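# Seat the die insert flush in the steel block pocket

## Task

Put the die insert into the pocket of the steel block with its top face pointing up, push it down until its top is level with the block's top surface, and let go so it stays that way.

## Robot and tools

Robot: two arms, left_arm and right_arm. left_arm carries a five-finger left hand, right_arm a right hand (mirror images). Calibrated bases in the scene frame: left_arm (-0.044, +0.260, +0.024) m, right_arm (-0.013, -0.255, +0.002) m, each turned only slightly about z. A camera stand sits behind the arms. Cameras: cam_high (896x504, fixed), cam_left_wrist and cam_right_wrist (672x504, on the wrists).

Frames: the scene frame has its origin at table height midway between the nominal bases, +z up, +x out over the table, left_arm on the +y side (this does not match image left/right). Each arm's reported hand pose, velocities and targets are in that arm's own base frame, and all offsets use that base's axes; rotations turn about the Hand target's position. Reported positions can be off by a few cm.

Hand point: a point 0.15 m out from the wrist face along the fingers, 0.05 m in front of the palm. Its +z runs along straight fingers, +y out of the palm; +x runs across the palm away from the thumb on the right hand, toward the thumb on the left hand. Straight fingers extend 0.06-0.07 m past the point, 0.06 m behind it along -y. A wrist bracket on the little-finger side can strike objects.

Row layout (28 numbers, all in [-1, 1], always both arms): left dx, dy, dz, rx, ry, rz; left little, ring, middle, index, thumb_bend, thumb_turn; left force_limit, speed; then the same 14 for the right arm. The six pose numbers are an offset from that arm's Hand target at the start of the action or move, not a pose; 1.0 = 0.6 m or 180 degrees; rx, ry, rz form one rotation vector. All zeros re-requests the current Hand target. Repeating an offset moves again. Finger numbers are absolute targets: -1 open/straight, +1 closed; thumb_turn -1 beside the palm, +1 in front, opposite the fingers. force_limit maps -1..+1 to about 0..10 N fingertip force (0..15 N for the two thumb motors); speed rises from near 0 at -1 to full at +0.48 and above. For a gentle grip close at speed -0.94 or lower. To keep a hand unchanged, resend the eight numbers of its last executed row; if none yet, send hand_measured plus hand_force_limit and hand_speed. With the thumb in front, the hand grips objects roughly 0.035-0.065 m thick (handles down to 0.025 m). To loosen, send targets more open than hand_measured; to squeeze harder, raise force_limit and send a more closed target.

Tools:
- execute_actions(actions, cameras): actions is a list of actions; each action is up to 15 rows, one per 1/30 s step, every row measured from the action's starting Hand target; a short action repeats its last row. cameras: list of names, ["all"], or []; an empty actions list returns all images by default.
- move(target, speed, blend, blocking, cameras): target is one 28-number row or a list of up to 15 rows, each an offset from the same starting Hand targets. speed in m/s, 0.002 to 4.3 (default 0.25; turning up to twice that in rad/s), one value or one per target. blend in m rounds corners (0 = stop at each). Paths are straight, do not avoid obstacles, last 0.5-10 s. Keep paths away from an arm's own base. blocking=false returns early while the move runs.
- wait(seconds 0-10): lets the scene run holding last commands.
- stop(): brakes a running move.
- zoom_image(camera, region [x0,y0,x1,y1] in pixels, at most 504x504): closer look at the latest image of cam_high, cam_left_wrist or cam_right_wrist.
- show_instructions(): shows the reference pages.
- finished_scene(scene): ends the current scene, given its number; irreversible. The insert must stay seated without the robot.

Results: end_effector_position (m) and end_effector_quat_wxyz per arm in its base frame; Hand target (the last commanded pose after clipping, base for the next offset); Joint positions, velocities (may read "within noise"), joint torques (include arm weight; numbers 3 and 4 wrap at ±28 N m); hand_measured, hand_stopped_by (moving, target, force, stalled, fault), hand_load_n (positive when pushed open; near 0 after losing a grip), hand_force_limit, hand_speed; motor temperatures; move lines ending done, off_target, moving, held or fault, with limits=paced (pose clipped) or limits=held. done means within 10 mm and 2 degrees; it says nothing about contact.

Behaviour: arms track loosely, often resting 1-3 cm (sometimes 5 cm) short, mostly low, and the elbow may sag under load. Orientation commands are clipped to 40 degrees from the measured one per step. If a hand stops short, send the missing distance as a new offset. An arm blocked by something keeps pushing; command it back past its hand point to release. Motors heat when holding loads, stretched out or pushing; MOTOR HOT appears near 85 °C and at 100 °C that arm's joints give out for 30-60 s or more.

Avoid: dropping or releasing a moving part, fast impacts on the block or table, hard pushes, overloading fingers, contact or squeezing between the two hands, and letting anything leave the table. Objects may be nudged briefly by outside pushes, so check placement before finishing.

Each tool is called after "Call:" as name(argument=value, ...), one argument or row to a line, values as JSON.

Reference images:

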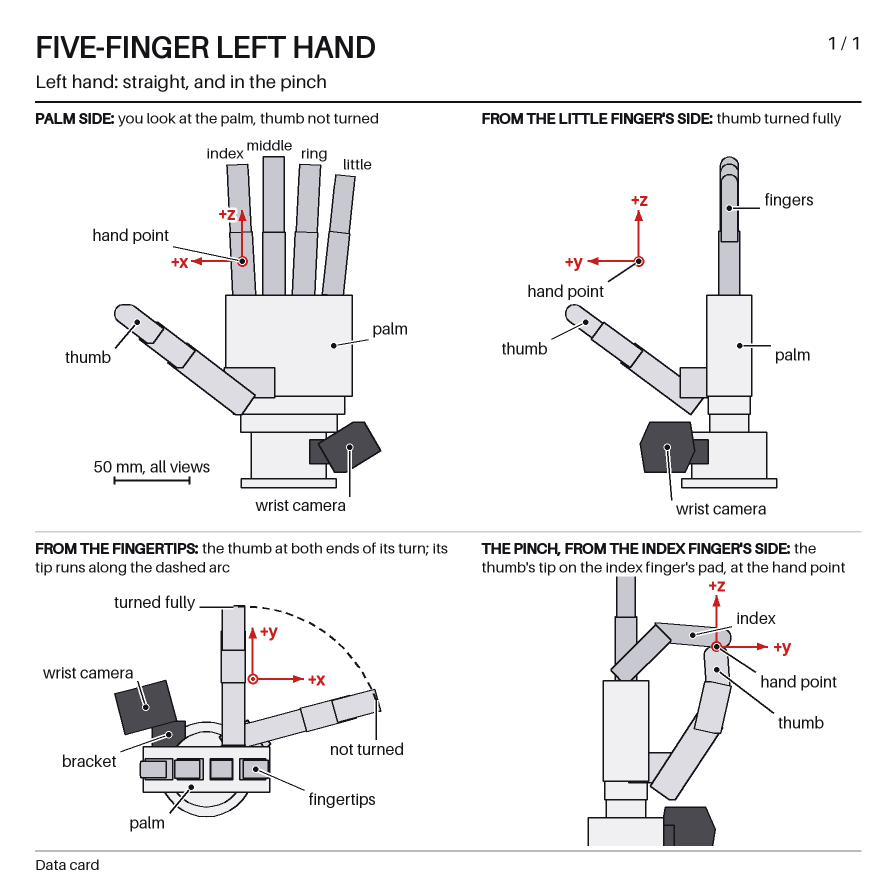

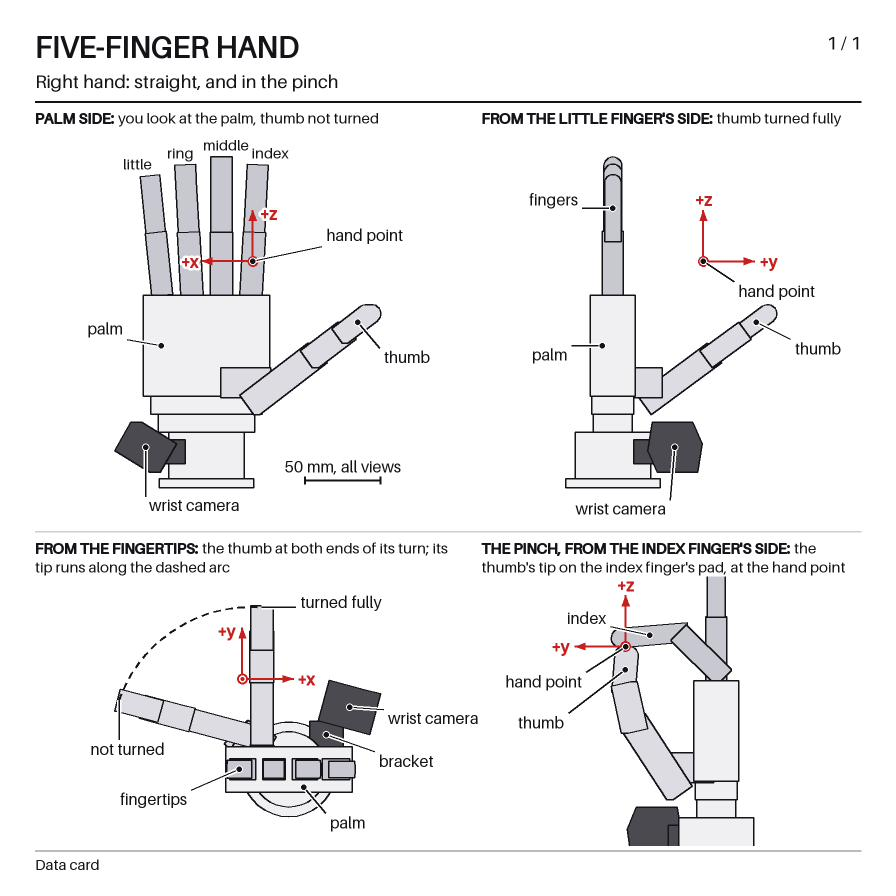

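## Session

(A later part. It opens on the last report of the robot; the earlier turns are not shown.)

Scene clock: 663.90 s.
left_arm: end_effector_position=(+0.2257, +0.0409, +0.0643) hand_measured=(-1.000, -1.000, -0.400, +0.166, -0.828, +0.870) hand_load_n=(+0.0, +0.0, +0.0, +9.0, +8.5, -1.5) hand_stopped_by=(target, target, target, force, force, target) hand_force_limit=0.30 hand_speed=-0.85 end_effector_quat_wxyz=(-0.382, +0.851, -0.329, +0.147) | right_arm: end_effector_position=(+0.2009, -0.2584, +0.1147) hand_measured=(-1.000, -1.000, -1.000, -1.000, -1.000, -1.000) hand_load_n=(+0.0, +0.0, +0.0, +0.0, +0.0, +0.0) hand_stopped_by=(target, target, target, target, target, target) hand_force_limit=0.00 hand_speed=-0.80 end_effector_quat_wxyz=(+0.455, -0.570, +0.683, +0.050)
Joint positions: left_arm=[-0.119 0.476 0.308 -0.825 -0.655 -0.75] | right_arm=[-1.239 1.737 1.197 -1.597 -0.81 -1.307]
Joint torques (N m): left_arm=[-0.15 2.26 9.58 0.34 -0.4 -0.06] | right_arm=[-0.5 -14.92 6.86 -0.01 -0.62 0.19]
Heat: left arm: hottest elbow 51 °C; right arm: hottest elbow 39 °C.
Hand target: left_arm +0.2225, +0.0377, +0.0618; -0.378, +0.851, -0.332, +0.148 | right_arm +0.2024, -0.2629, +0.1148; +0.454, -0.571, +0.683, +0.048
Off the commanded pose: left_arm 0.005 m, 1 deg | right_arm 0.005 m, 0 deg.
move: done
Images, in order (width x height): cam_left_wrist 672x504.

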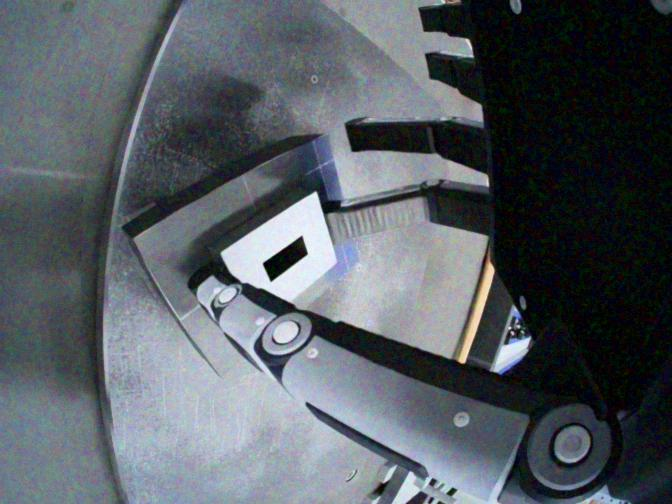

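Call:
zoom_image(
  camera="cam_left_wrist",
  region=[110, 100, 370, 330],
)

Call:
move(
  target=[
    [0.003,0.003,0.004,0,0,0,-1,-1,-0.4,0.5,-0.75,0.87,0.3,-0.85,0,0,0,0,0,0,-1,-1,-1,-1,-1,-1,0,-0.8],
    [0.003,0.003,0.004,0,0,0,-1,-1,-0.4,-0.2,-0.9,0.87,-0.7,-0.3,0,0,0,0,0,0,-1,-1,-1,-1,-1,-1,0,-0.8],
    [0.01,0.003,0.09,0,0,0,-1,-1,-0.4,-0.35,-0.95,0.87,-0.7,-0.3,0,0,0,0,0,0,-1,-1,-1,-1,-1,-1,0,-0.8],
  ],
  speed=[0.03,0.03,0.08],
  cameras=["cam_left_wrist","cam_high"],
)

Call:
zoom_image(
  camera="cam_left_wrist",
  region=[60, 100, 300, 310],
)

Call:
zoom_image(
  camera="cam_high",
  region=[500, 122, 560, 175],
)

Scaled by 1.938 from the camera's 672x504 image, which has a finer 960x720 frame.

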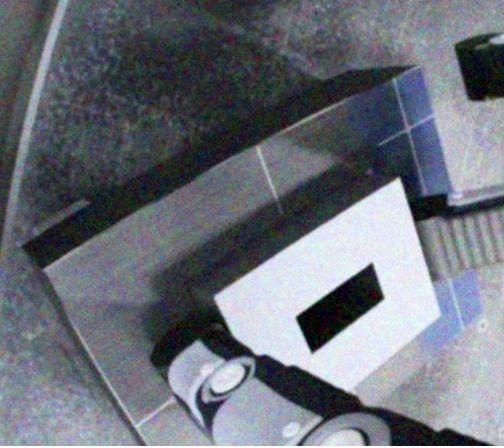

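Scene clock: 669.10 s.
left_arm: end_effector_position=(+0.2147, +0.0406, +0.0853) hand_measured=(-1.000, -1.000, -0.400, -0.350, -0.950, +0.870) hand_load_n=(+0.0, +0.0, +0.0, +0.0, +0.0, +0.0) hand_stopped_by=(target, target, target, target, target, target) hand_force_limit=-0.70 hand_speed=-0.30 end_effector_quat_wxyz=(-0.371, +0.855, -0.340, +0.126) | right_arm: end_effector_position=(+0.2009, -0.2584, +0.1147) hand_measured=(-1.000, -1.000, -1.000, -1.000, -1.000, -1.000) hand_load_n=(+0.0, +0.0, +0.5, +0.0, +0.0, +0.0) hand_stopped_by=(target, target, target, target, target, target) hand_force_limit=0.00 hand_speed=-0.80 end_effector_quat_wxyz=(+0.455, -0.570, +0.683, +0.050)
Joint positions: left_arm=[-0.115 0.464 0.379 -0.96 -0.642 -0.751] | right_arm=[-1.239 1.737 1.197 -1.597 -0.81 -1.307]
Joint torques (N m): left_arm=[1.26 3.14 15.53 0.51 -0.57 0.1] | right_arm=[-0.5 -14.8 6.8 -0.12 -0.63 0.18]
Heat: left arm: hottest elbow 51 °C; right arm: hottest elbow 39 °C.
Hand target: left_arm +0.2285, +0.0394, +0.1157; -0.378, +0.851, -0.332, +0.148 | right_arm +0.2024, -0.2629, +0.1148; +0.454, -0.571, +0.683, +0.048
Off the commanded pose: left_arm 0.034 m, 3 deg | right_arm 0.005 m, 0 deg.
move: off_target (left_arm); target 3's new numbers were sent with left_arm's hand 0.033 m and 3 deg from that target
Images, in order (width x height): cam_high 896x504, cam_left_wrist 672x504.

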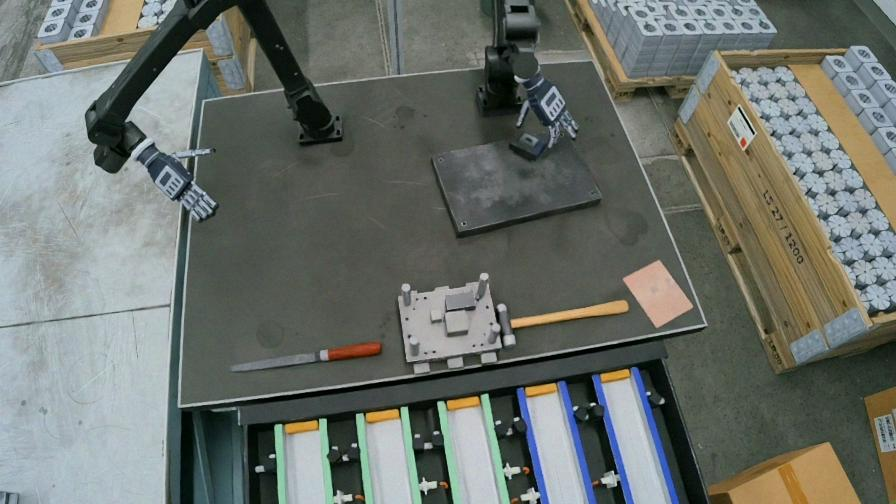

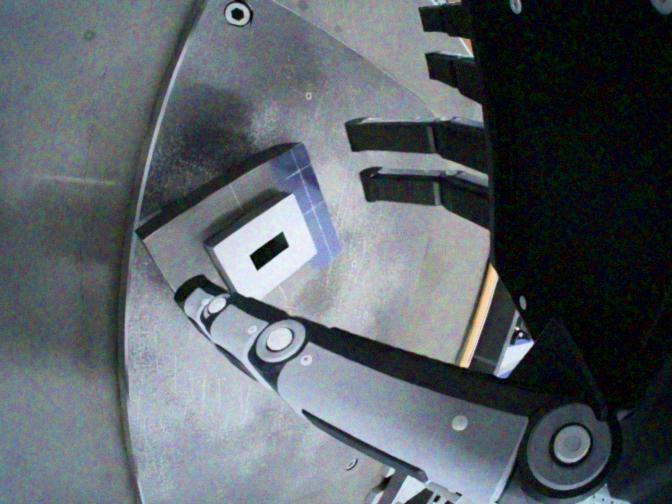

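Scaled by 2.100 from the camera's 672x504 image, which has a finer 960x720 frame.

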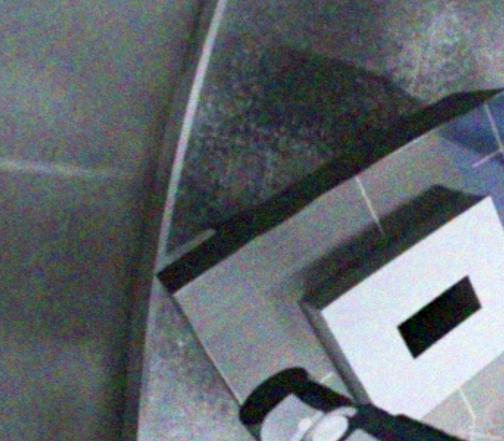

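Scaled by 8.400 from the camera's 896x504 image, which has a finer 1280x720 frame.

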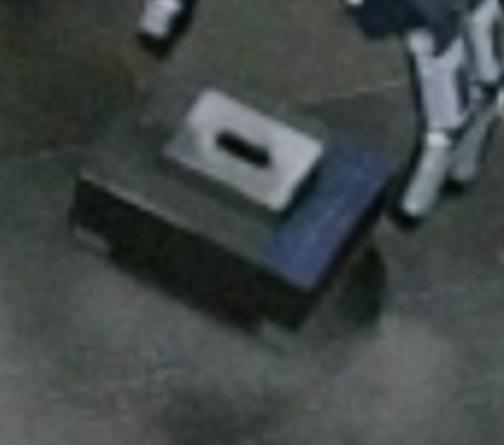

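Call:
move(
  target=[
    [0.005,0,0.107,0,0,0,-1,-1,-0.4,-0.35,-0.95,0.87,-0.7,0.3,0,0,0,0,0,0,-1,-1,-1,-1,-1,-1,0,-0.8],
    [-0.085,-0.08,0.11,-0.1921,0.1848,-0.0125,1,1,-0.8,-1,-1,-1,0.2,0.3,0,0,0,0,0,0,-1,-1,-1,-1,-1,-1,0,-0.8],
    [-0.0792,-0.0982,0.05,-0.1921,0.1848,-0.0125,1,1,-0.8,-1,-1,-1,0.2,0.3,0,0,0,0,0,0,-1,-1,-1,-1,-1,-1,0,-0.8],
  ],
  speed=[0.1,0.18,0.1],
  cameras=["cam_left_wrist","cam_high"],
)

Call:
zoom_image(
  camera="cam_high",
  region=[490, 112, 560, 175],
)

Scene clock: 678.80 s.
left_arm: end_effector_position=(+0.1790, -0.0174, +0.1490) hand_measured=(+1.000, +1.000, -0.800, -1.000, -1.000, -1.000) hand_load_n=(+0.0, +0.0, +0.0, +0.0, +0.0, +0.0) hand_stopped_by=(target, target, target, target, target, target) hand_force_limit=0.20 hand_speed=0.30 end_effector_quat_wxyz=(-0.002, +0.923, -0.386, +0.002) | right_arm: end_effector_position=(+0.2009, -0.2584, +0.1147) hand_measured=(-1.000, -1.000, -1.000, -1.000, -1.000, -1.000) hand_load_n=(+0.0, +0.0, +0.0, +0.0, +0.0, +0.0) hand_stopped_by=(target, target, target, target, target, target) hand_force_limit=0.00 hand_speed=-0.80 end_effector_quat_wxyz=(+0.455, -0.570, +0.683, +0.050)
Joint positions: left_arm=[0.231 0.855 0.741 -1.451 -0.001 -0.548] | right_arm=[-1.239 1.737 1.197 -1.597 -0.81 -1.307]
Joint torques (N m): left_arm=[0.21 0.67 8.79 0.21 0.03 -0.12] | right_arm=[-0.62 -14.8 6.87 -0.03 -0.62 0.17]
Heat: left arm: hottest elbow 52 °C; right arm: hottest elbow 39 °C.
Hand target: left_arm +0.1810, -0.0194, +0.1457; +0.000, +0.924, -0.382, +0.000 | right_arm +0.2024, -0.2629, +0.1148; +0.454, -0.571, +0.683, +0.048
Off the commanded pose: left_arm 0.004 m, 1 deg | right_arm 0.005 m, 0 deg.
move: done; target 2's new numbers were sent with left_arm's hand 0.024 m and 2 deg from that target
Images, in order (width x height): cam_high 896x504, cam_left_wrist 672x504.

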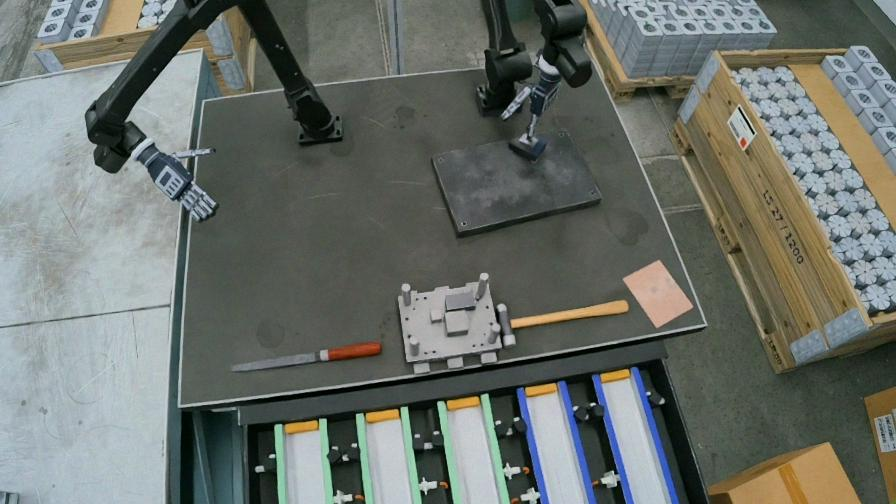

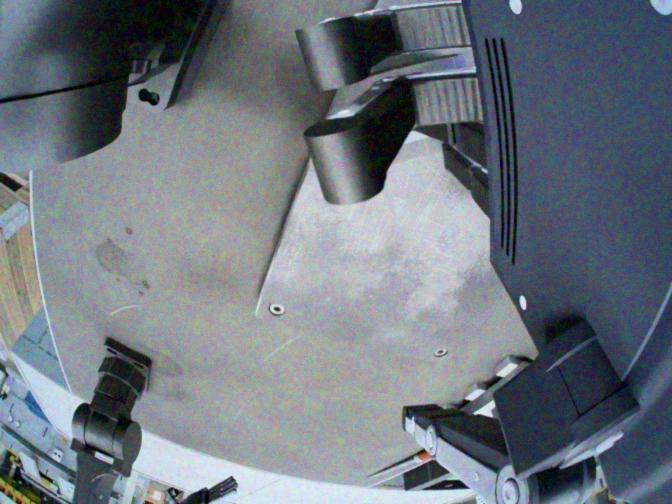

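Scaled by 7.200 from the camera's 896x504 image, which has a finer 1280x720 frame.

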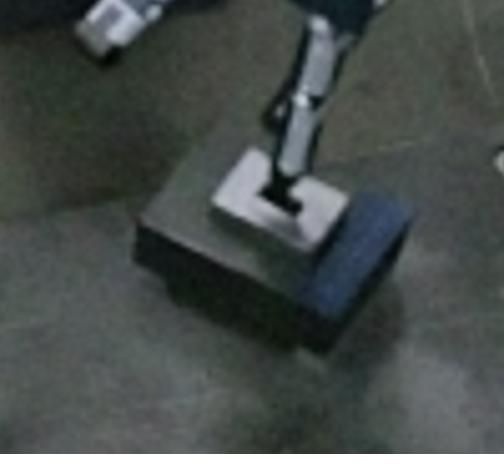

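Call:
wait(
  seconds=0,
  cameras=["cam_high"],
)

Call:
zoom_image(
  camera="cam_high",
  region=[490, 112, 560, 175],
)

Scene clock: 682.93 s.
left_arm: end_effector_position=(+0.1790, -0.0175, +0.1490) hand_measured=(+1.000, +1.000, -0.800, -1.000, -1.000, -1.000) hand_load_n=(+0.5, +0.0, +0.0, +0.0, +0.0, +0.0) hand_stopped_by=(target, target, target, target, target, target) hand_force_limit=0.20 hand_speed=0.30 end_effector_quat_wxyz=(-0.002, +0.923, -0.386, +0.002) | right_arm: end_effector_position=(+0.2009, -0.2584, +0.1147) hand_measured=(-1.000, -1.000, -1.000, -1.000, -1.000, -1.000) hand_load_n=(+0.0, +0.0, -0.5, +0.0, +0.0, +0.0) hand_stopped_by=(target, target, target, target, target, target) hand_force_limit=0.00 hand_speed=-0.80 end_effector_quat_wxyz=(+0.455, -0.570, +0.683, +0.050)
Joint positions: left_arm=[0.23 0.855 0.741 -1.451 -0.001 -0.548] | right_arm=[-1.239 1.737 1.197 -1.597 -0.81 -1.307]
Joint torques (N m): left_arm=[0.32 0.73 8.83 0.25 0.03 -0.12] | right_arm=[-0.56 -14.86 6.84 -0.01 -0.6 0.18]
Heat: left arm: hottest elbow 52 °C; right arm: hottest elbow 39 °C.
Hand target: left_arm +0.1810, -0.0195, +0.1457; +0.000, +0.924, -0.382, +0.000 | right_arm +0.2024, -0.2629, +0.1148; +0.454, -0.571, +0.683, +0.048
Off the commanded pose: left_arm 0.004 m, 1 deg | right_arm 0.005 m, 0 deg.
Images, in order (width x height): cam_high 896x504.

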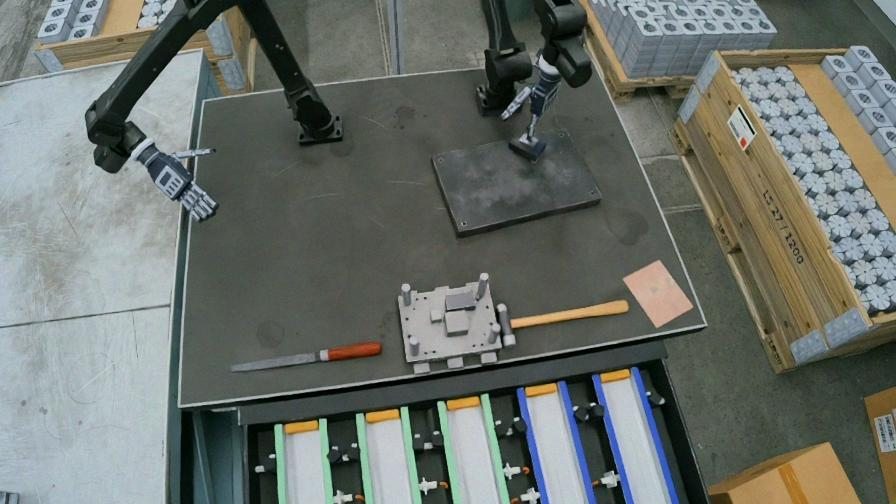

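Scaled by 7.200 from the camera's 896x504 image, which has a finer 1280x720 frame.

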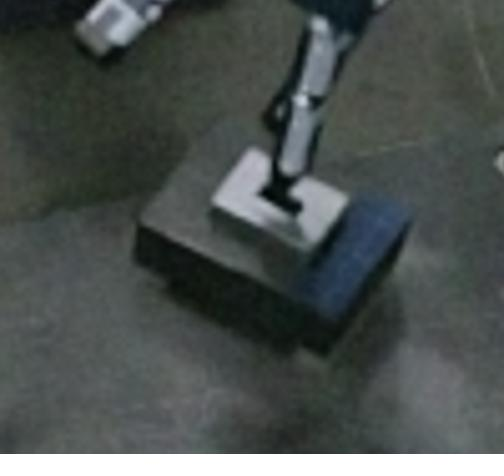

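Call:
move(
  target=[0,0,-0.05,0,0,0,1,1,-0.8,-1,-1,-1,0.2,0.3,0,0,0,0,0,0,-1,-1,-1,-1,-1,-1,0,-0.8],
  speed=0.06,
  cameras=["cam_high"],
)

Call:
zoom_image(
  camera="cam_high",
  region=[490, 112, 560, 175],
)

Scene clock: 685.23 s.
left_arm: end_effector_position=(+0.1798, -0.0173, +0.1194) hand_measured=(+1.000, +1.000, -0.800, -1.000, -1.000, -1.000) hand_load_n=(+0.5, +0.0, +0.0, +0.0, +0.0, +0.0) hand_stopped_by=(target, target, target, target, target, target) hand_force_limit=0.20 hand_speed=0.30 end_effector_quat_wxyz=(-0.003, +0.923, -0.386, +0.003) | right_arm: end_effector_position=(+0.2009, -0.2584, +0.1147) hand_measured=(-1.000, -1.000, -1.000, -1.000, -1.000, -1.000) hand_load_n=(+0.0, +0.0, +0.0, +0.0, +0.0, +0.0) hand_stopped_by=(target, target, target, target, target, target) hand_force_limit=0.00 hand_speed=-0.80 end_effector_quat_wxyz=(+0.455, -0.570, +0.683, +0.050)
Joint positions: left_arm=[0.23 0.872 0.671 -1.362 -0.001 -0.548] | right_arm=[-1.239 1.737 1.197 -1.597 -0.81 -1.307]
Joint torques (N m): left_arm=[0.15 0.79 8.54 0.31 0.02 -0.13] | right_arm=[-0.38 -14.74 6.82 -0.01 -0.62 0.18]
Heat: left arm: hottest elbow 52 °C; right arm: hottest elbow 39 °C.
Hand target: left_arm +0.1810, -0.0195, +0.1157; +0.000, +0.924, -0.382, +0.000 | right_arm +0.2024, -0.2629, +0.1148; +0.454, -0.571, +0.683, +0.048
Off the commanded pose: left_arm 0.004 m, 1 deg | right_arm 0.005 m, 0 deg.
move: done
Images, in order (width x height): cam_high 896x504.

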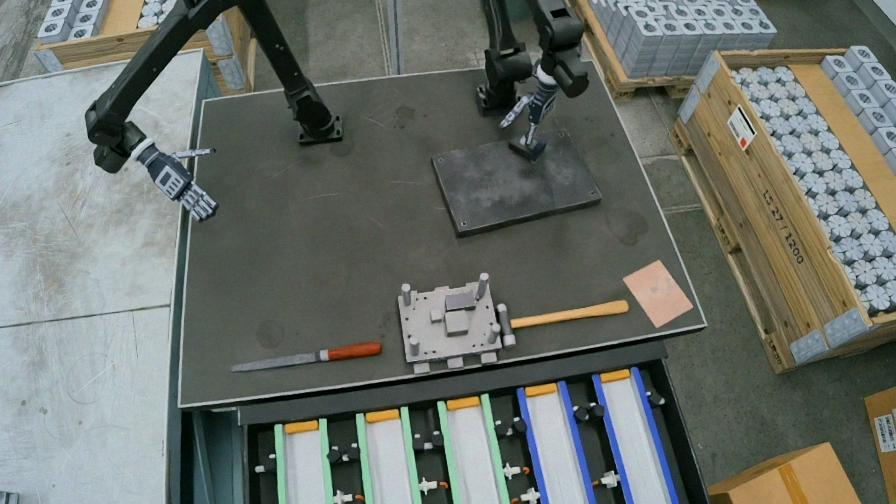

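Scaled by 7.200 from the camera's 896x504 image, which has a finer 1280x720 frame.

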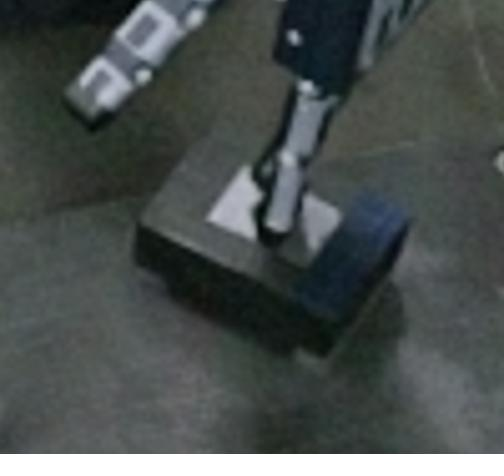

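Call:
move(
  target=[0,0,-0.025,0,0,0,1,1,-0.8,-1,-1,-1,0.2,0.3,0,0,0,0,0,0,-1,-1,-1,-1,-1,-1,0,-0.8],
  speed=0.05,
  cameras=["cam_high"],
)

Call:
zoom_image(
  camera="cam_high",
  region=[490, 112, 560, 175],
)

Scene clock: 689.27 s.
left_arm: end_effector_position=(+0.1801, -0.0172, +0.1127) hand_measured=(+1.000, +1.000, -0.800, -1.000, -1.000, -1.000) hand_load_n=(+0.0, +0.0, -5.5, +0.0, +0.0, +0.0) hand_stopped_by=(target, target, target, target, target, target) hand_force_limit=0.20 hand_speed=0.30 end_effector_quat_wxyz=(-0.003, +0.923, -0.386, +0.004) | right_arm: end_effector_position=(+0.2009, -0.2584, +0.1147) hand_measured=(-1.000, -1.000, -1.000, -1.000, -1.000, -1.000) hand_load_n=(+0.0, +0.0, +0.0, +0.0, +0.0, -0.5) hand_stopped_by=(target, target, target, target, target, target) hand_force_limit=0.00 hand_speed=-0.80 end_effector_quat_wxyz=(+0.455, -0.570, +0.683, +0.050)
Joint positions: left_arm=[0.23 0.875 0.655 -1.34 -0.001 -0.548] | right_arm=[-1.239 1.737 1.197 -1.597 -0.81 -1.307]
Joint torques (N m): left_arm=[0.5 1.2 6.99 1.1 0.01 -0.12] | right_arm=[-0.38 -14.97 6.84 -0.08 -0.63 0.17]
Heat: left arm: hottest elbow 52 °C; right arm: hottest elbow 39 °C.
Hand target: left_arm +0.1810, -0.0195, +0.1007; +0.000, +0.924, -0.382, +0.000 | right_arm +0.2024, -0.2629, +0.1148; +0.454, -0.571, +0.683, +0.048
Off the commanded pose: left_arm 0.012 m, 1 deg | right_arm 0.005 m, 0 deg.
move: off_target (left_arm)
Images, in order (width x height): cam_high 896x504.

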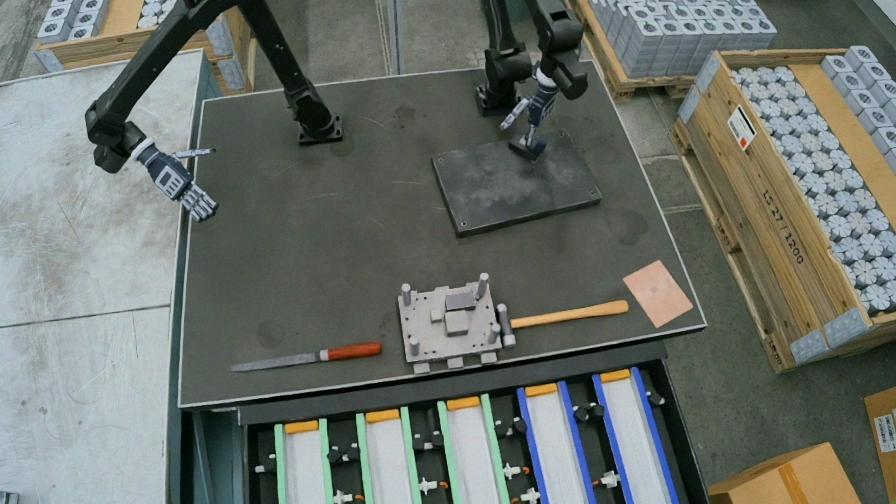

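Scaled by 7.200 from the camera's 896x504 image, which has a finer 1280x720 frame.

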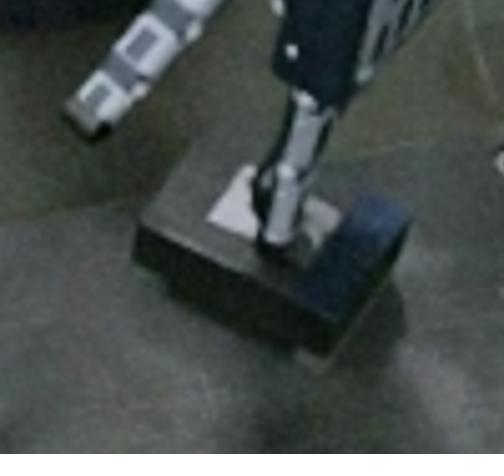

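Call:
move(
  target=[0,0,-0.025,0,0,0,1,1,-0.8,-1,-1,-1,0.2,0.3,0,0,0,0,0,0,-1,-1,-1,-1,-1,-1,0,-0.8],
  speed=0.05,
  cameras=["cam_high"],
)

Call:
zoom_image(
  camera="cam_high",
  region=[490, 112, 560, 175],
)

Scene clock: 690.80 s.
left_arm: end_effector_position=(+0.1801, -0.0171, +0.1111) hand_measured=(+1.000, +1.000, -0.798, -1.000, -1.000, -1.000) hand_load_n=(+0.0, +0.0, -14.0, +0.0, +0.0, +0.0) hand_stopped_by=(target, target, target, target, target, target) hand_force_limit=0.20 hand_speed=0.30 end_effector_quat_wxyz=(-0.004, +0.923, -0.386, +0.004) | right_arm: end_effector_position=(+0.2009, -0.2584, +0.1147) hand_measured=(-1.000, -1.000, -1.000, -1.000, -1.000, -1.000) hand_load_n=(+0.0, +0.0, +0.0, +0.0, +0.0, -0.5) hand_stopped_by=(target, target, target, target, target, target) hand_force_limit=0.00 hand_speed=-0.80 end_effector_quat_wxyz=(+0.455, -0.570, +0.683, +0.050)
Joint positions: left_arm=[0.23 0.875 0.651 -1.335 -0.002 -0.548] | right_arm=[-1.239 1.737 1.197 -1.597 -0.81 -1.307]
Joint torques (N m): left_arm=[0.5 1.9 4.52 2.44 0.05 -0.09] | right_arm=[-0.5 -14.86 6.86 -0.09 -0.62 0.18]
Heat: left arm: hottest elbow 51 °C; right arm: hottest elbow 39 °C.
Hand target: left_arm +0.1810, -0.0194, +0.0857; +0.000, +0.924, -0.382, +0.000 | right_arm +0.2024, -0.2629, +0.1148; +0.454, -0.571, +0.683, +0.048
Off the commanded pose: left_arm 0.026 m, 1 deg | right_arm 0.005 m, 0 deg.
move: off_target (left_arm)
Images, in order (width x height): cam_high 896x504.

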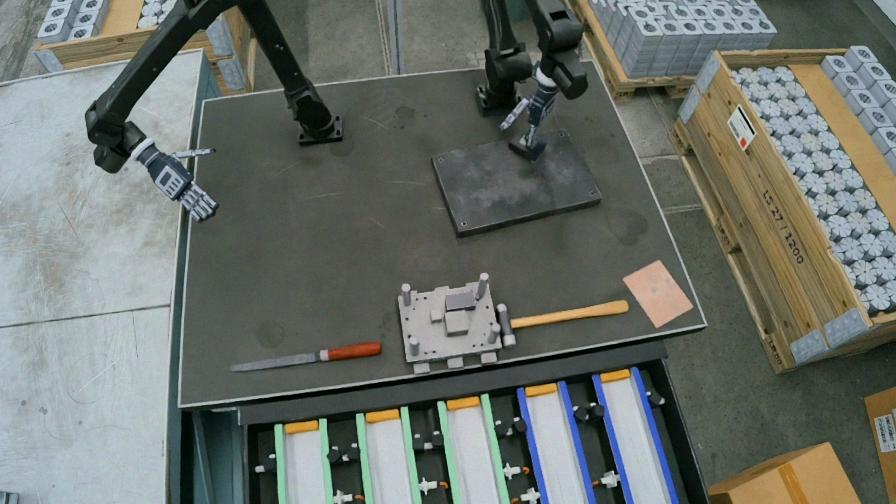

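Scaled by 7.200 from the camera's 896x504 image, which has a finer 1280x720 frame.

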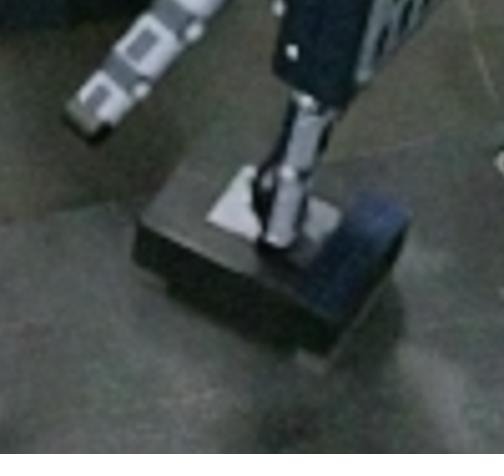

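Call:
move(
  target=[-0.05,0.02,0.14,0,0,0,1,1,-0.8,-1,-1,-1,0.2,0.3,0,0,0,0,0,0,-1,-1,-1,-1,-1,-1,0,-0.8],
  speed=0.12,
  cameras=["cam_high","cam_left_wrist"],
)

Call:
zoom_image(
  camera="cam_high",
  region=[490, 112, 560, 175],
)

Scene clock: 693.53 s.
left_arm: end_effector_position=(+0.1384, -0.0138, +0.1494) hand_measured=(+1.000, +1.000, -0.800, -1.000, -1.000, -1.000) hand_load_n=(+0.0, +0.0, +0.0, +0.0, -0.5, +0.0) hand_stopped_by=(target, target, target, target, target, target) hand_force_limit=0.20 hand_speed=0.30 end_effector_quat_wxyz=(+0.018, +0.925, -0.379, -0.022) | right_arm: end_effector_position=(+0.2009, -0.2584, +0.1147) hand_measured=(-1.000, -1.000, -1.000, -1.000, -1.000, -1.000) hand_load_n=(+0.0, +0.0, +0.0, +0.0, +0.0, +0.0) hand_stopped_by=(target, target, target, target, target, target) hand_force_limit=0.00 hand_speed=-0.80 end_effector_quat_wxyz=(+0.455, -0.570, +0.683, +0.050)
Joint positions: left_arm=[0.312 0.781 0.701 -1.547 0 -0.482] | right_arm=[-1.239 1.737 1.197 -1.597 -0.81 -1.307]
Joint torques (N m): left_arm=[1.85 0.21 14.11 -0.4 -0.06 0.16] | right_arm=[-0.38 -14.68 6.87 -0.08 -0.62 0.19]
Heat: left arm: hottest elbow 51 °C; right arm: hottest elbow 39 °C.
Hand target: left_arm +0.1511, -0.0074, +0.1697; +0.000, +0.924, -0.382, +0.000 | right_arm +0.2024, -0.2629, +0.1148; +0.454, -0.571, +0.683, +0.048
Off the commanded pose: left_arm 0.025 m, 3 deg | right_arm 0.005 m, 0 deg.
move: off_target (left_arm)
Images, in order (width x height): cam_high 896x504, cam_left_wrist 672x504.

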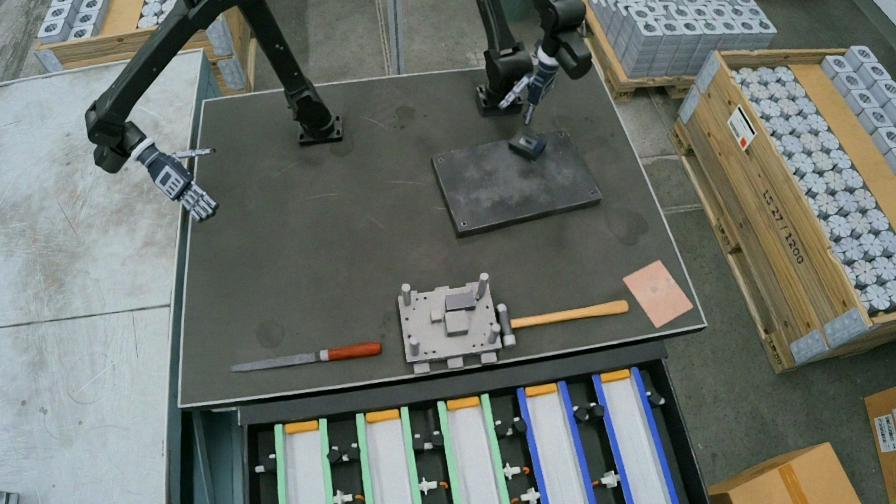

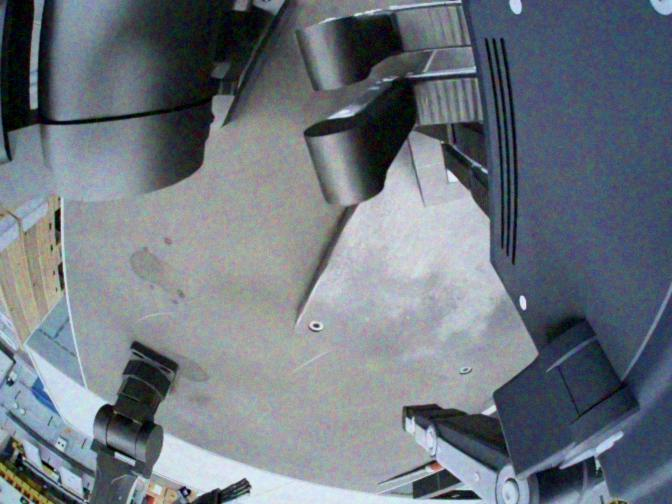

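Scaled by 7.200 from the camera's 896x504 image, which has a finer 1280x720 frame.

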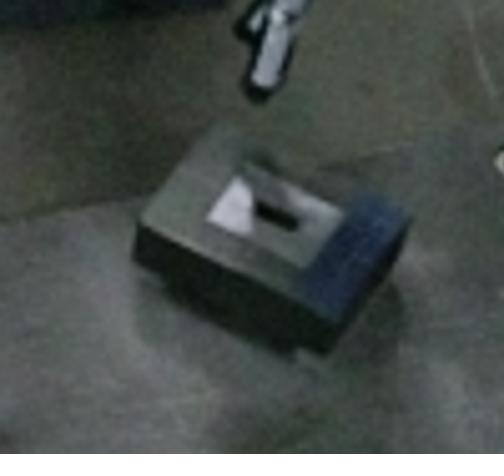

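Call:
move(
  target=[0.124,0.205,0,0,0,-0.25,-1,-1,-1,-1,-1,-1,0.2,0.3,0,0,0,0,0,0,-1,-1,-1,-1,-1,-1,0,-0.8],
  speed=0.15,
  cameras=["cam_high","cam_left_wrist"],
)

Call:
zoom_image(
  camera="cam_high",
  region=[490, 112, 560, 175],
)

Scene clock: 698.00 s.
left_arm: end_effector_position=(+0.2070, +0.1031, +0.1566) hand_measured=(-1.000, -1.000, -1.000, -1.000, -1.000, -1.000) hand_load_n=(+0.0, +0.0, +0.0, +0.0, +0.0, +0.0) hand_stopped_by=(target, target, target, target, target, target) hand_force_limit=0.20 hand_speed=0.30 end_effector_quat_wxyz=(+0.022, +0.710, -0.704, -0.010) | right_arm: end_effector_position=(+0.2009, -0.2584, +0.1147) hand_measured=(-1.000, -1.000, -1.000, -1.000, -1.000, -1.000) hand_load_n=(+0.0, +0.0, +0.0, +0.0, +0.0, -0.5) hand_stopped_by=(target, target, target, target, target, target) hand_force_limit=0.00 hand_speed=-0.80 end_effector_quat_wxyz=(+0.455, -0.570, +0.683, +0.050)
Joint positions: left_arm=[0.466 1.178 0.953 -1.394 -0.004 0.457] | right_arm=[-1.239 1.737 1.197 -1.597 -0.81 -1.307]
Joint torques (N m): left_arm=[1.73 -3.31 13.89 0.08 0.04 0.14] | right_arm=[-0.32 -14.92 6.8 -0.09 -0.62 0.18]
Heat: left arm: hottest elbow 52 °C; right arm: hottest elbow 39 °C.
Hand target: left_arm +0.2254, +0.1155, +0.1698; +0.000, +0.707, -0.707, +0.000 | right_arm +0.2024, -0.2629, +0.1148; +0.454, -0.571, +0.683, +0.048
Off the commanded pose: left_arm 0.026 m, 3 deg | right_arm 0.005 m, 0 deg.
move: off_target (left_arm)
Images, in order (width x height): cam_high 896x504, cam_left_wrist 672x504.

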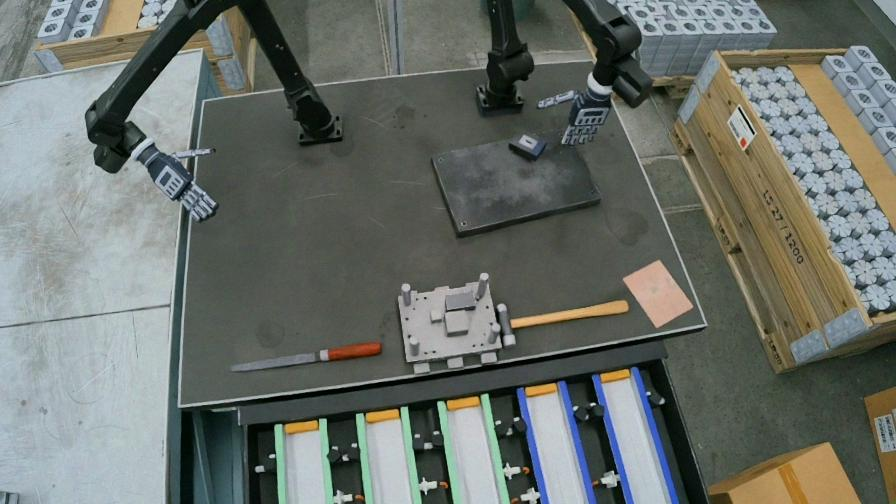

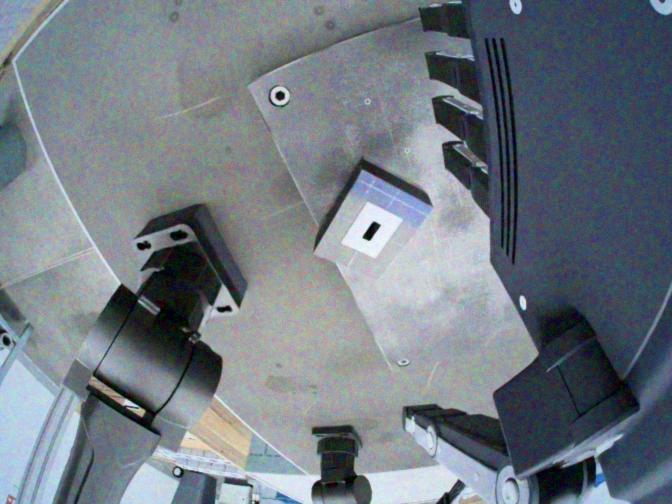

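Scaled by 7.200 from the camera's 896x504 image, which has a finer 1280x720 frame.

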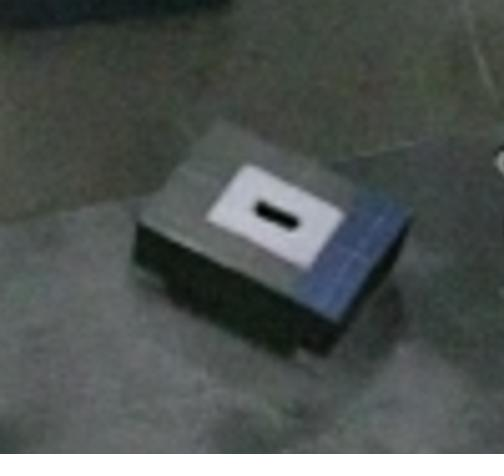

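Call:
zoom_image(
  camera="cam_left_wrist",
  region=[310, 155, 440, 285],
)

Call:
zoom_image(
  camera="cam_high",
  region=[505, 126, 555, 164],
)

Scaled by 3.877 from the camera's 672x504 image, which has a finer 960x720 frame.

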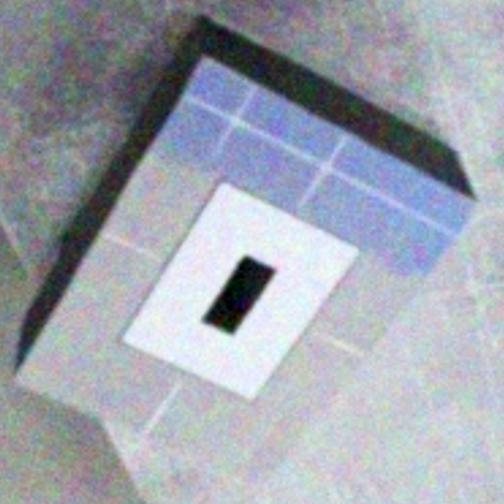

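Scaled by 10.080 from the camera's 896x504 image, which has a finer 1280x720 frame.

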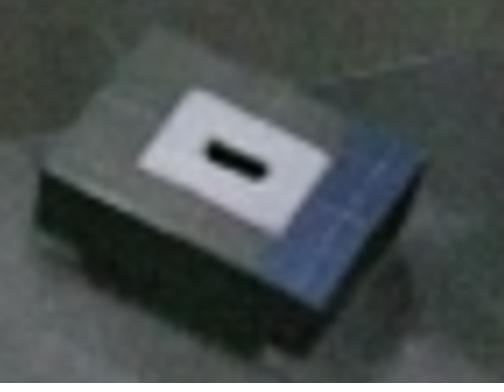

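Call:
move(
  target=[0.0,0.0,-0.09,0,0,0,-1,-1,-1,-1,-1,-1,0.2,0.3,0,0,0,0,0,0,-1,-1,-1,-1,-1,-1,0,-0.8],
  speed=0.15,
  cameras=["cam_left_wrist"],
)

Scene clock: 702.50 s.
left_arm: end_effector_position=(+0.2258, +0.1125, +0.1197) hand_measured=(-1.000, -1.000, -1.000, -1.000, -1.000, -1.000) hand_load_n=(+0.0, +0.0, +0.0, +0.0, +0.0, +0.0) hand_stopped_by=(target, target, target, target, target, target) hand_force_limit=0.20 hand_speed=0.30 end_effector_quat_wxyz=(-0.003, +0.710, -0.704, -0.001) | right_arm: end_effector_position=(+0.2009, -0.2584, +0.1147) hand_measured=(-1.000, -1.000, -1.000, -1.000, -1.000, -1.000) hand_load_n=(+0.0, +0.0, +0.0, +0.0, +0.0, +0.0) hand_stopped_by=(target, target, target, target, target, target) hand_force_limit=0.00 hand_speed=-0.80 end_effector_quat_wxyz=(+0.455, -0.570, +0.683, +0.050)
Joint positions: left_arm=[0.466 1.223 0.899 -1.242 -0.003 0.458] | right_arm=[-1.239 1.737 1.197 -1.597 -0.81 -1.307]
Joint torques (N m): left_arm=[1.96 -3.84 8.53 0.25 0.02 0.15] | right_arm=[-0.56 -14.8 6.84 -0.03 -0.62 0.18]
Heat: left arm: hottest elbow 52 °C; right arm: hottest elbow 39 °C.
Hand target: left_arm +0.2254, +0.1155, +0.1157; +0.000, +0.707, -0.707, +0.000 | right_arm +0.2024, -0.2629, +0.1148; +0.454, -0.571, +0.683, +0.048
Off the commanded pose: left_arm 0.005 m, 1 deg | right_arm 0.005 m, 0 deg.
move: done
Images, in order (width x height): cam_left_wrist 672x504.

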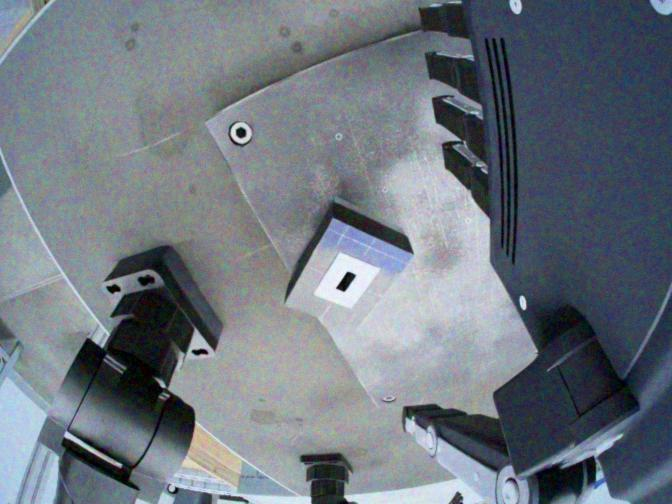

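Call:
zoom_image(
  camera="cam_left_wrist",
  region=[300, 235, 390, 325],
)

Scaled by 5.600 from the camera's 672x504 image, which has a finer 960x720 frame.

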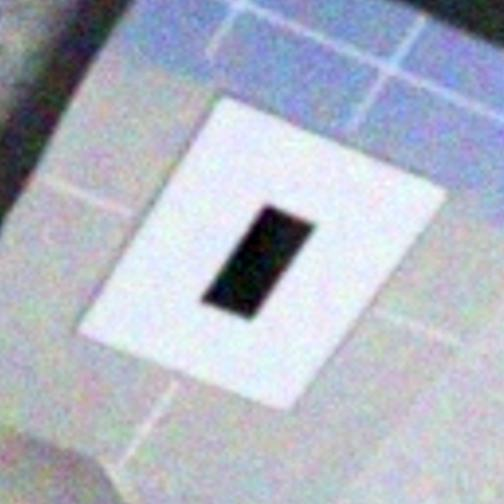

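Call:
move(
  target=[
    [0,0,0.09,0,0,0,1,1,1,-1,-1,-1,0.2,0.3,0,0,0,0,0,0,-1,-1,-1,-1,-1,-1,0,-0.8],
    [-0.0773,-0.2033,0.09,0,0,0.25,1,1,1,-1,-1,-1,0.2,0.3,0,0,0,0,0,0,-1,-1,-1,-1,-1,-1,0,-0.8],
    [-0.0773,-0.2033,0.015,0,0,0.25,1,1,1,-1,-1,-1,0.2,0.3,0,0,0,0,0,0,-1,-1,-1,-1,-1,-1,0,-0.8],
  ],
  speed=[0.15,0.15,0.1],
  blend=[0.02,0.01,0],
  cameras=["cam_high"],
)

Call:
zoom_image(
  camera="cam_high",
  region=[490, 112, 560, 175],
)

Scene clock: 711.27 s.
left_arm: end_effector_position=(+0.1778, -0.0051, +0.1280) hand_measured=(+1.000, +1.000, +1.000, -1.000, -1.000, -1.000) hand_load_n=(+0.0, +0.0, +0.0, +0.0, +0.0, +0.0) hand_stopped_by=(target, target, target, target, target, target) hand_force_limit=0.20 hand_speed=0.30 end_effector_quat_wxyz=(+0.000, +0.923, -0.386, +0.002) | right_arm: end_effector_position=(+0.2009, -0.2584, +0.1147) hand_measured=(-1.000, -1.000, -1.000, -1.000, -1.000, -1.000) hand_load_n=(+0.0, +0.0, +0.0, +0.0, +0.0, +0.0) hand_stopped_by=(target, target, target, target, target, target) hand_force_limit=0.00 hand_speed=-0.80 end_effector_quat_wxyz=(+0.455, -0.570, +0.683, +0.050)
Joint positions: left_arm=[0.294 0.875 0.694 -1.387 0.003 -0.485] | right_arm=[-1.239 1.737 1.197 -1.597 -0.81 -1.307]
Joint torques (N m): left_arm=[0.38 0.38 8.58 0.16 -0.14 -0.15] | right_arm=[-0.5 -14.62 6.86 -0.06 -0.62 0.17]
Heat: left arm: hottest elbow 52 °C; right arm: hottest elbow 39 °C.
Hand target: left_arm +0.1791, -0.0065, +0.1248; +0.000, +0.924, -0.382, +0.000 | right_arm +0.2024, -0.2629, +0.1148; +0.454, -0.571, +0.683, +0.048
Off the commanded pose: left_arm 0.004 m, 0 deg | right_arm 0.005 m, 0 deg.
move: done
Images, in order (width x height): cam_high 896x504.

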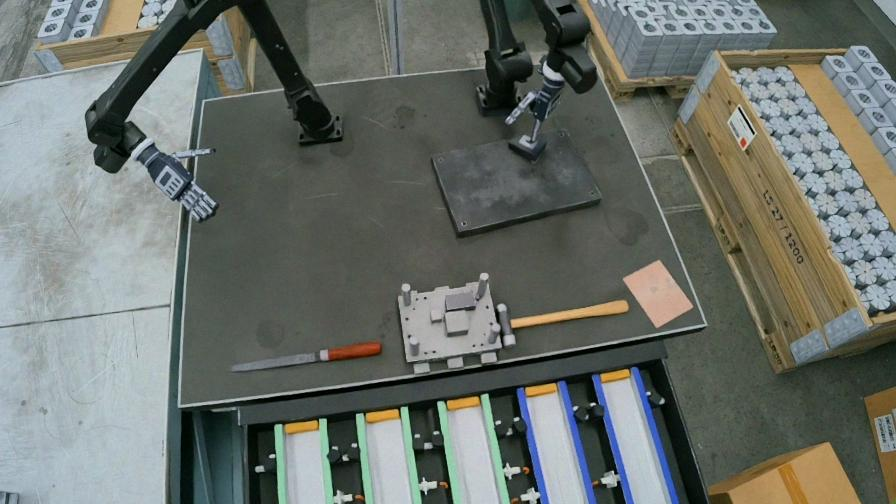

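Scaled by 7.200 from the camera's 896x504 image, which has a finer 1280x720 frame.

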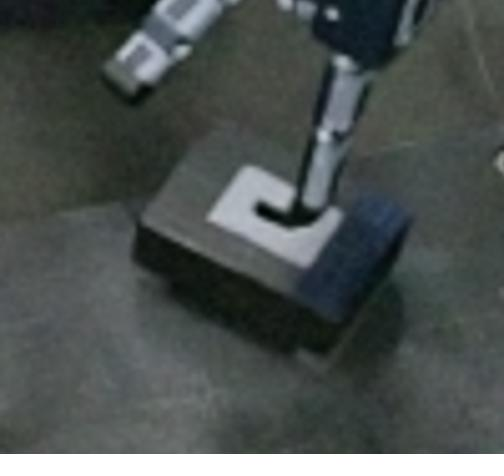

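Call:
move(
  target=[
    [-0.009,0.006,0,0,0,0,1,1,1,-1,-1,-1,0.2,0.3,0,0,0,0,0,0,-1,-1,-1,-1,-1,-1,0,-0.8],
    [-0.009,0.006,-0.035,0,0,0,1,1,1,-1,-1,-1,0.2,0.3,0,0,0,0,0,0,-1,-1,-1,-1,-1,-1,0,-0.8],
  ],
  speed=0.06,
  cameras=["cam_high"],
)

Call:
zoom_image(
  camera="cam_high",
  region=[490, 112, 560, 175],
)

Scene clock: 714.77 s.
left_arm: end_effector_position=(+0.1733, -0.0052, +0.1103) hand_measured=(+1.000, +1.000, +1.000, -1.000, -1.000, -1.000) hand_load_n=(+0.0, +0.0, +0.0, -1.5, +0.0, +0.0) hand_stopped_by=(target, target, target, target, target, target) hand_force_limit=0.20 hand_speed=0.30 end_effector_quat_wxyz=(+0.001, +0.924, -0.382, +0.000) | right_arm: end_effector_position=(+0.2009, -0.2584, +0.1147) hand_measured=(-1.000, -1.000, -1.000, -1.000, -1.000, -1.000) hand_load_n=(+0.0, +0.0, +0.0, +0.0, +0.0, +0.0) hand_stopped_by=(target, target, target, target, target, target) hand_force_limit=0.00 hand_speed=-0.80 end_effector_quat_wxyz=(+0.455, -0.570, +0.683, +0.050)
Joint positions: left_arm=[0.301 0.875 0.646 -1.344 0.003 -0.485] | right_arm=[-1.239 1.737 1.197 -1.597 -0.81 -1.307]
Joint torques (N m): left_arm=[1.67 0.5 7.77 0.75 -0.13 0.09] | right_arm=[-0.44 -14.86 6.86 -0.1 -0.61 0.19]
Heat: left arm: hottest elbow 52 °C; right arm: hottest elbow 39 °C.
Hand target: left_arm +0.1736, -0.0028, +0.1037; +0.000, +0.924, -0.382, +0.000 | right_arm +0.2024, -0.2629, +0.1148; +0.454, -0.571, +0.683, +0.048
Off the commanded pose: left_arm 0.007 m, 0 deg | right_arm 0.005 m, 0 deg.
move: done
Images, in order (width x height): cam_high 896x504.

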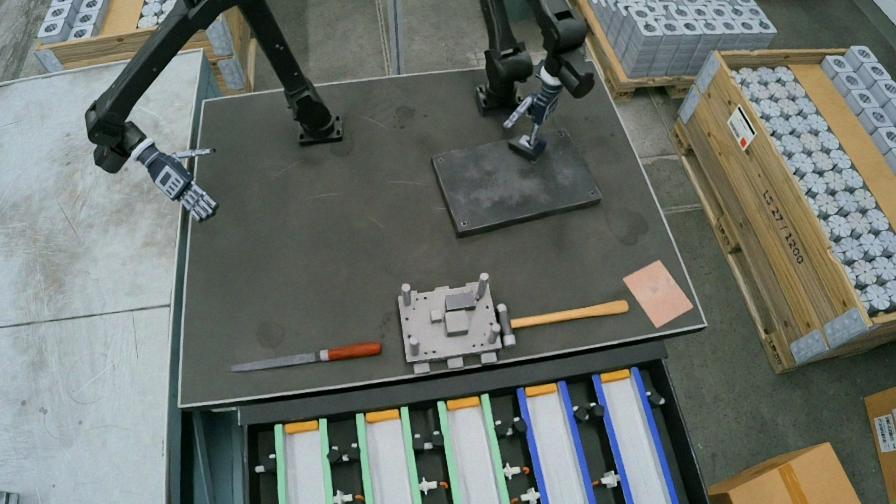

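Scaled by 7.200 from the camera's 896x504 image, which has a finer 1280x720 frame.

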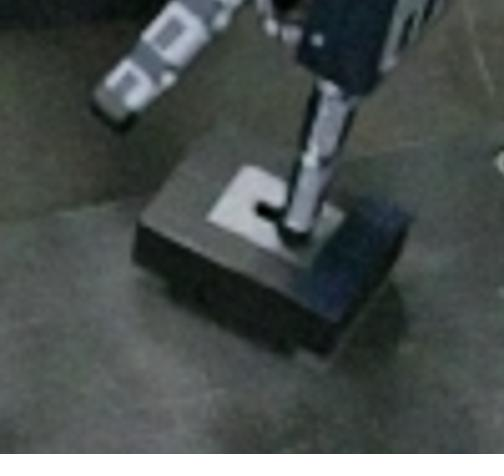

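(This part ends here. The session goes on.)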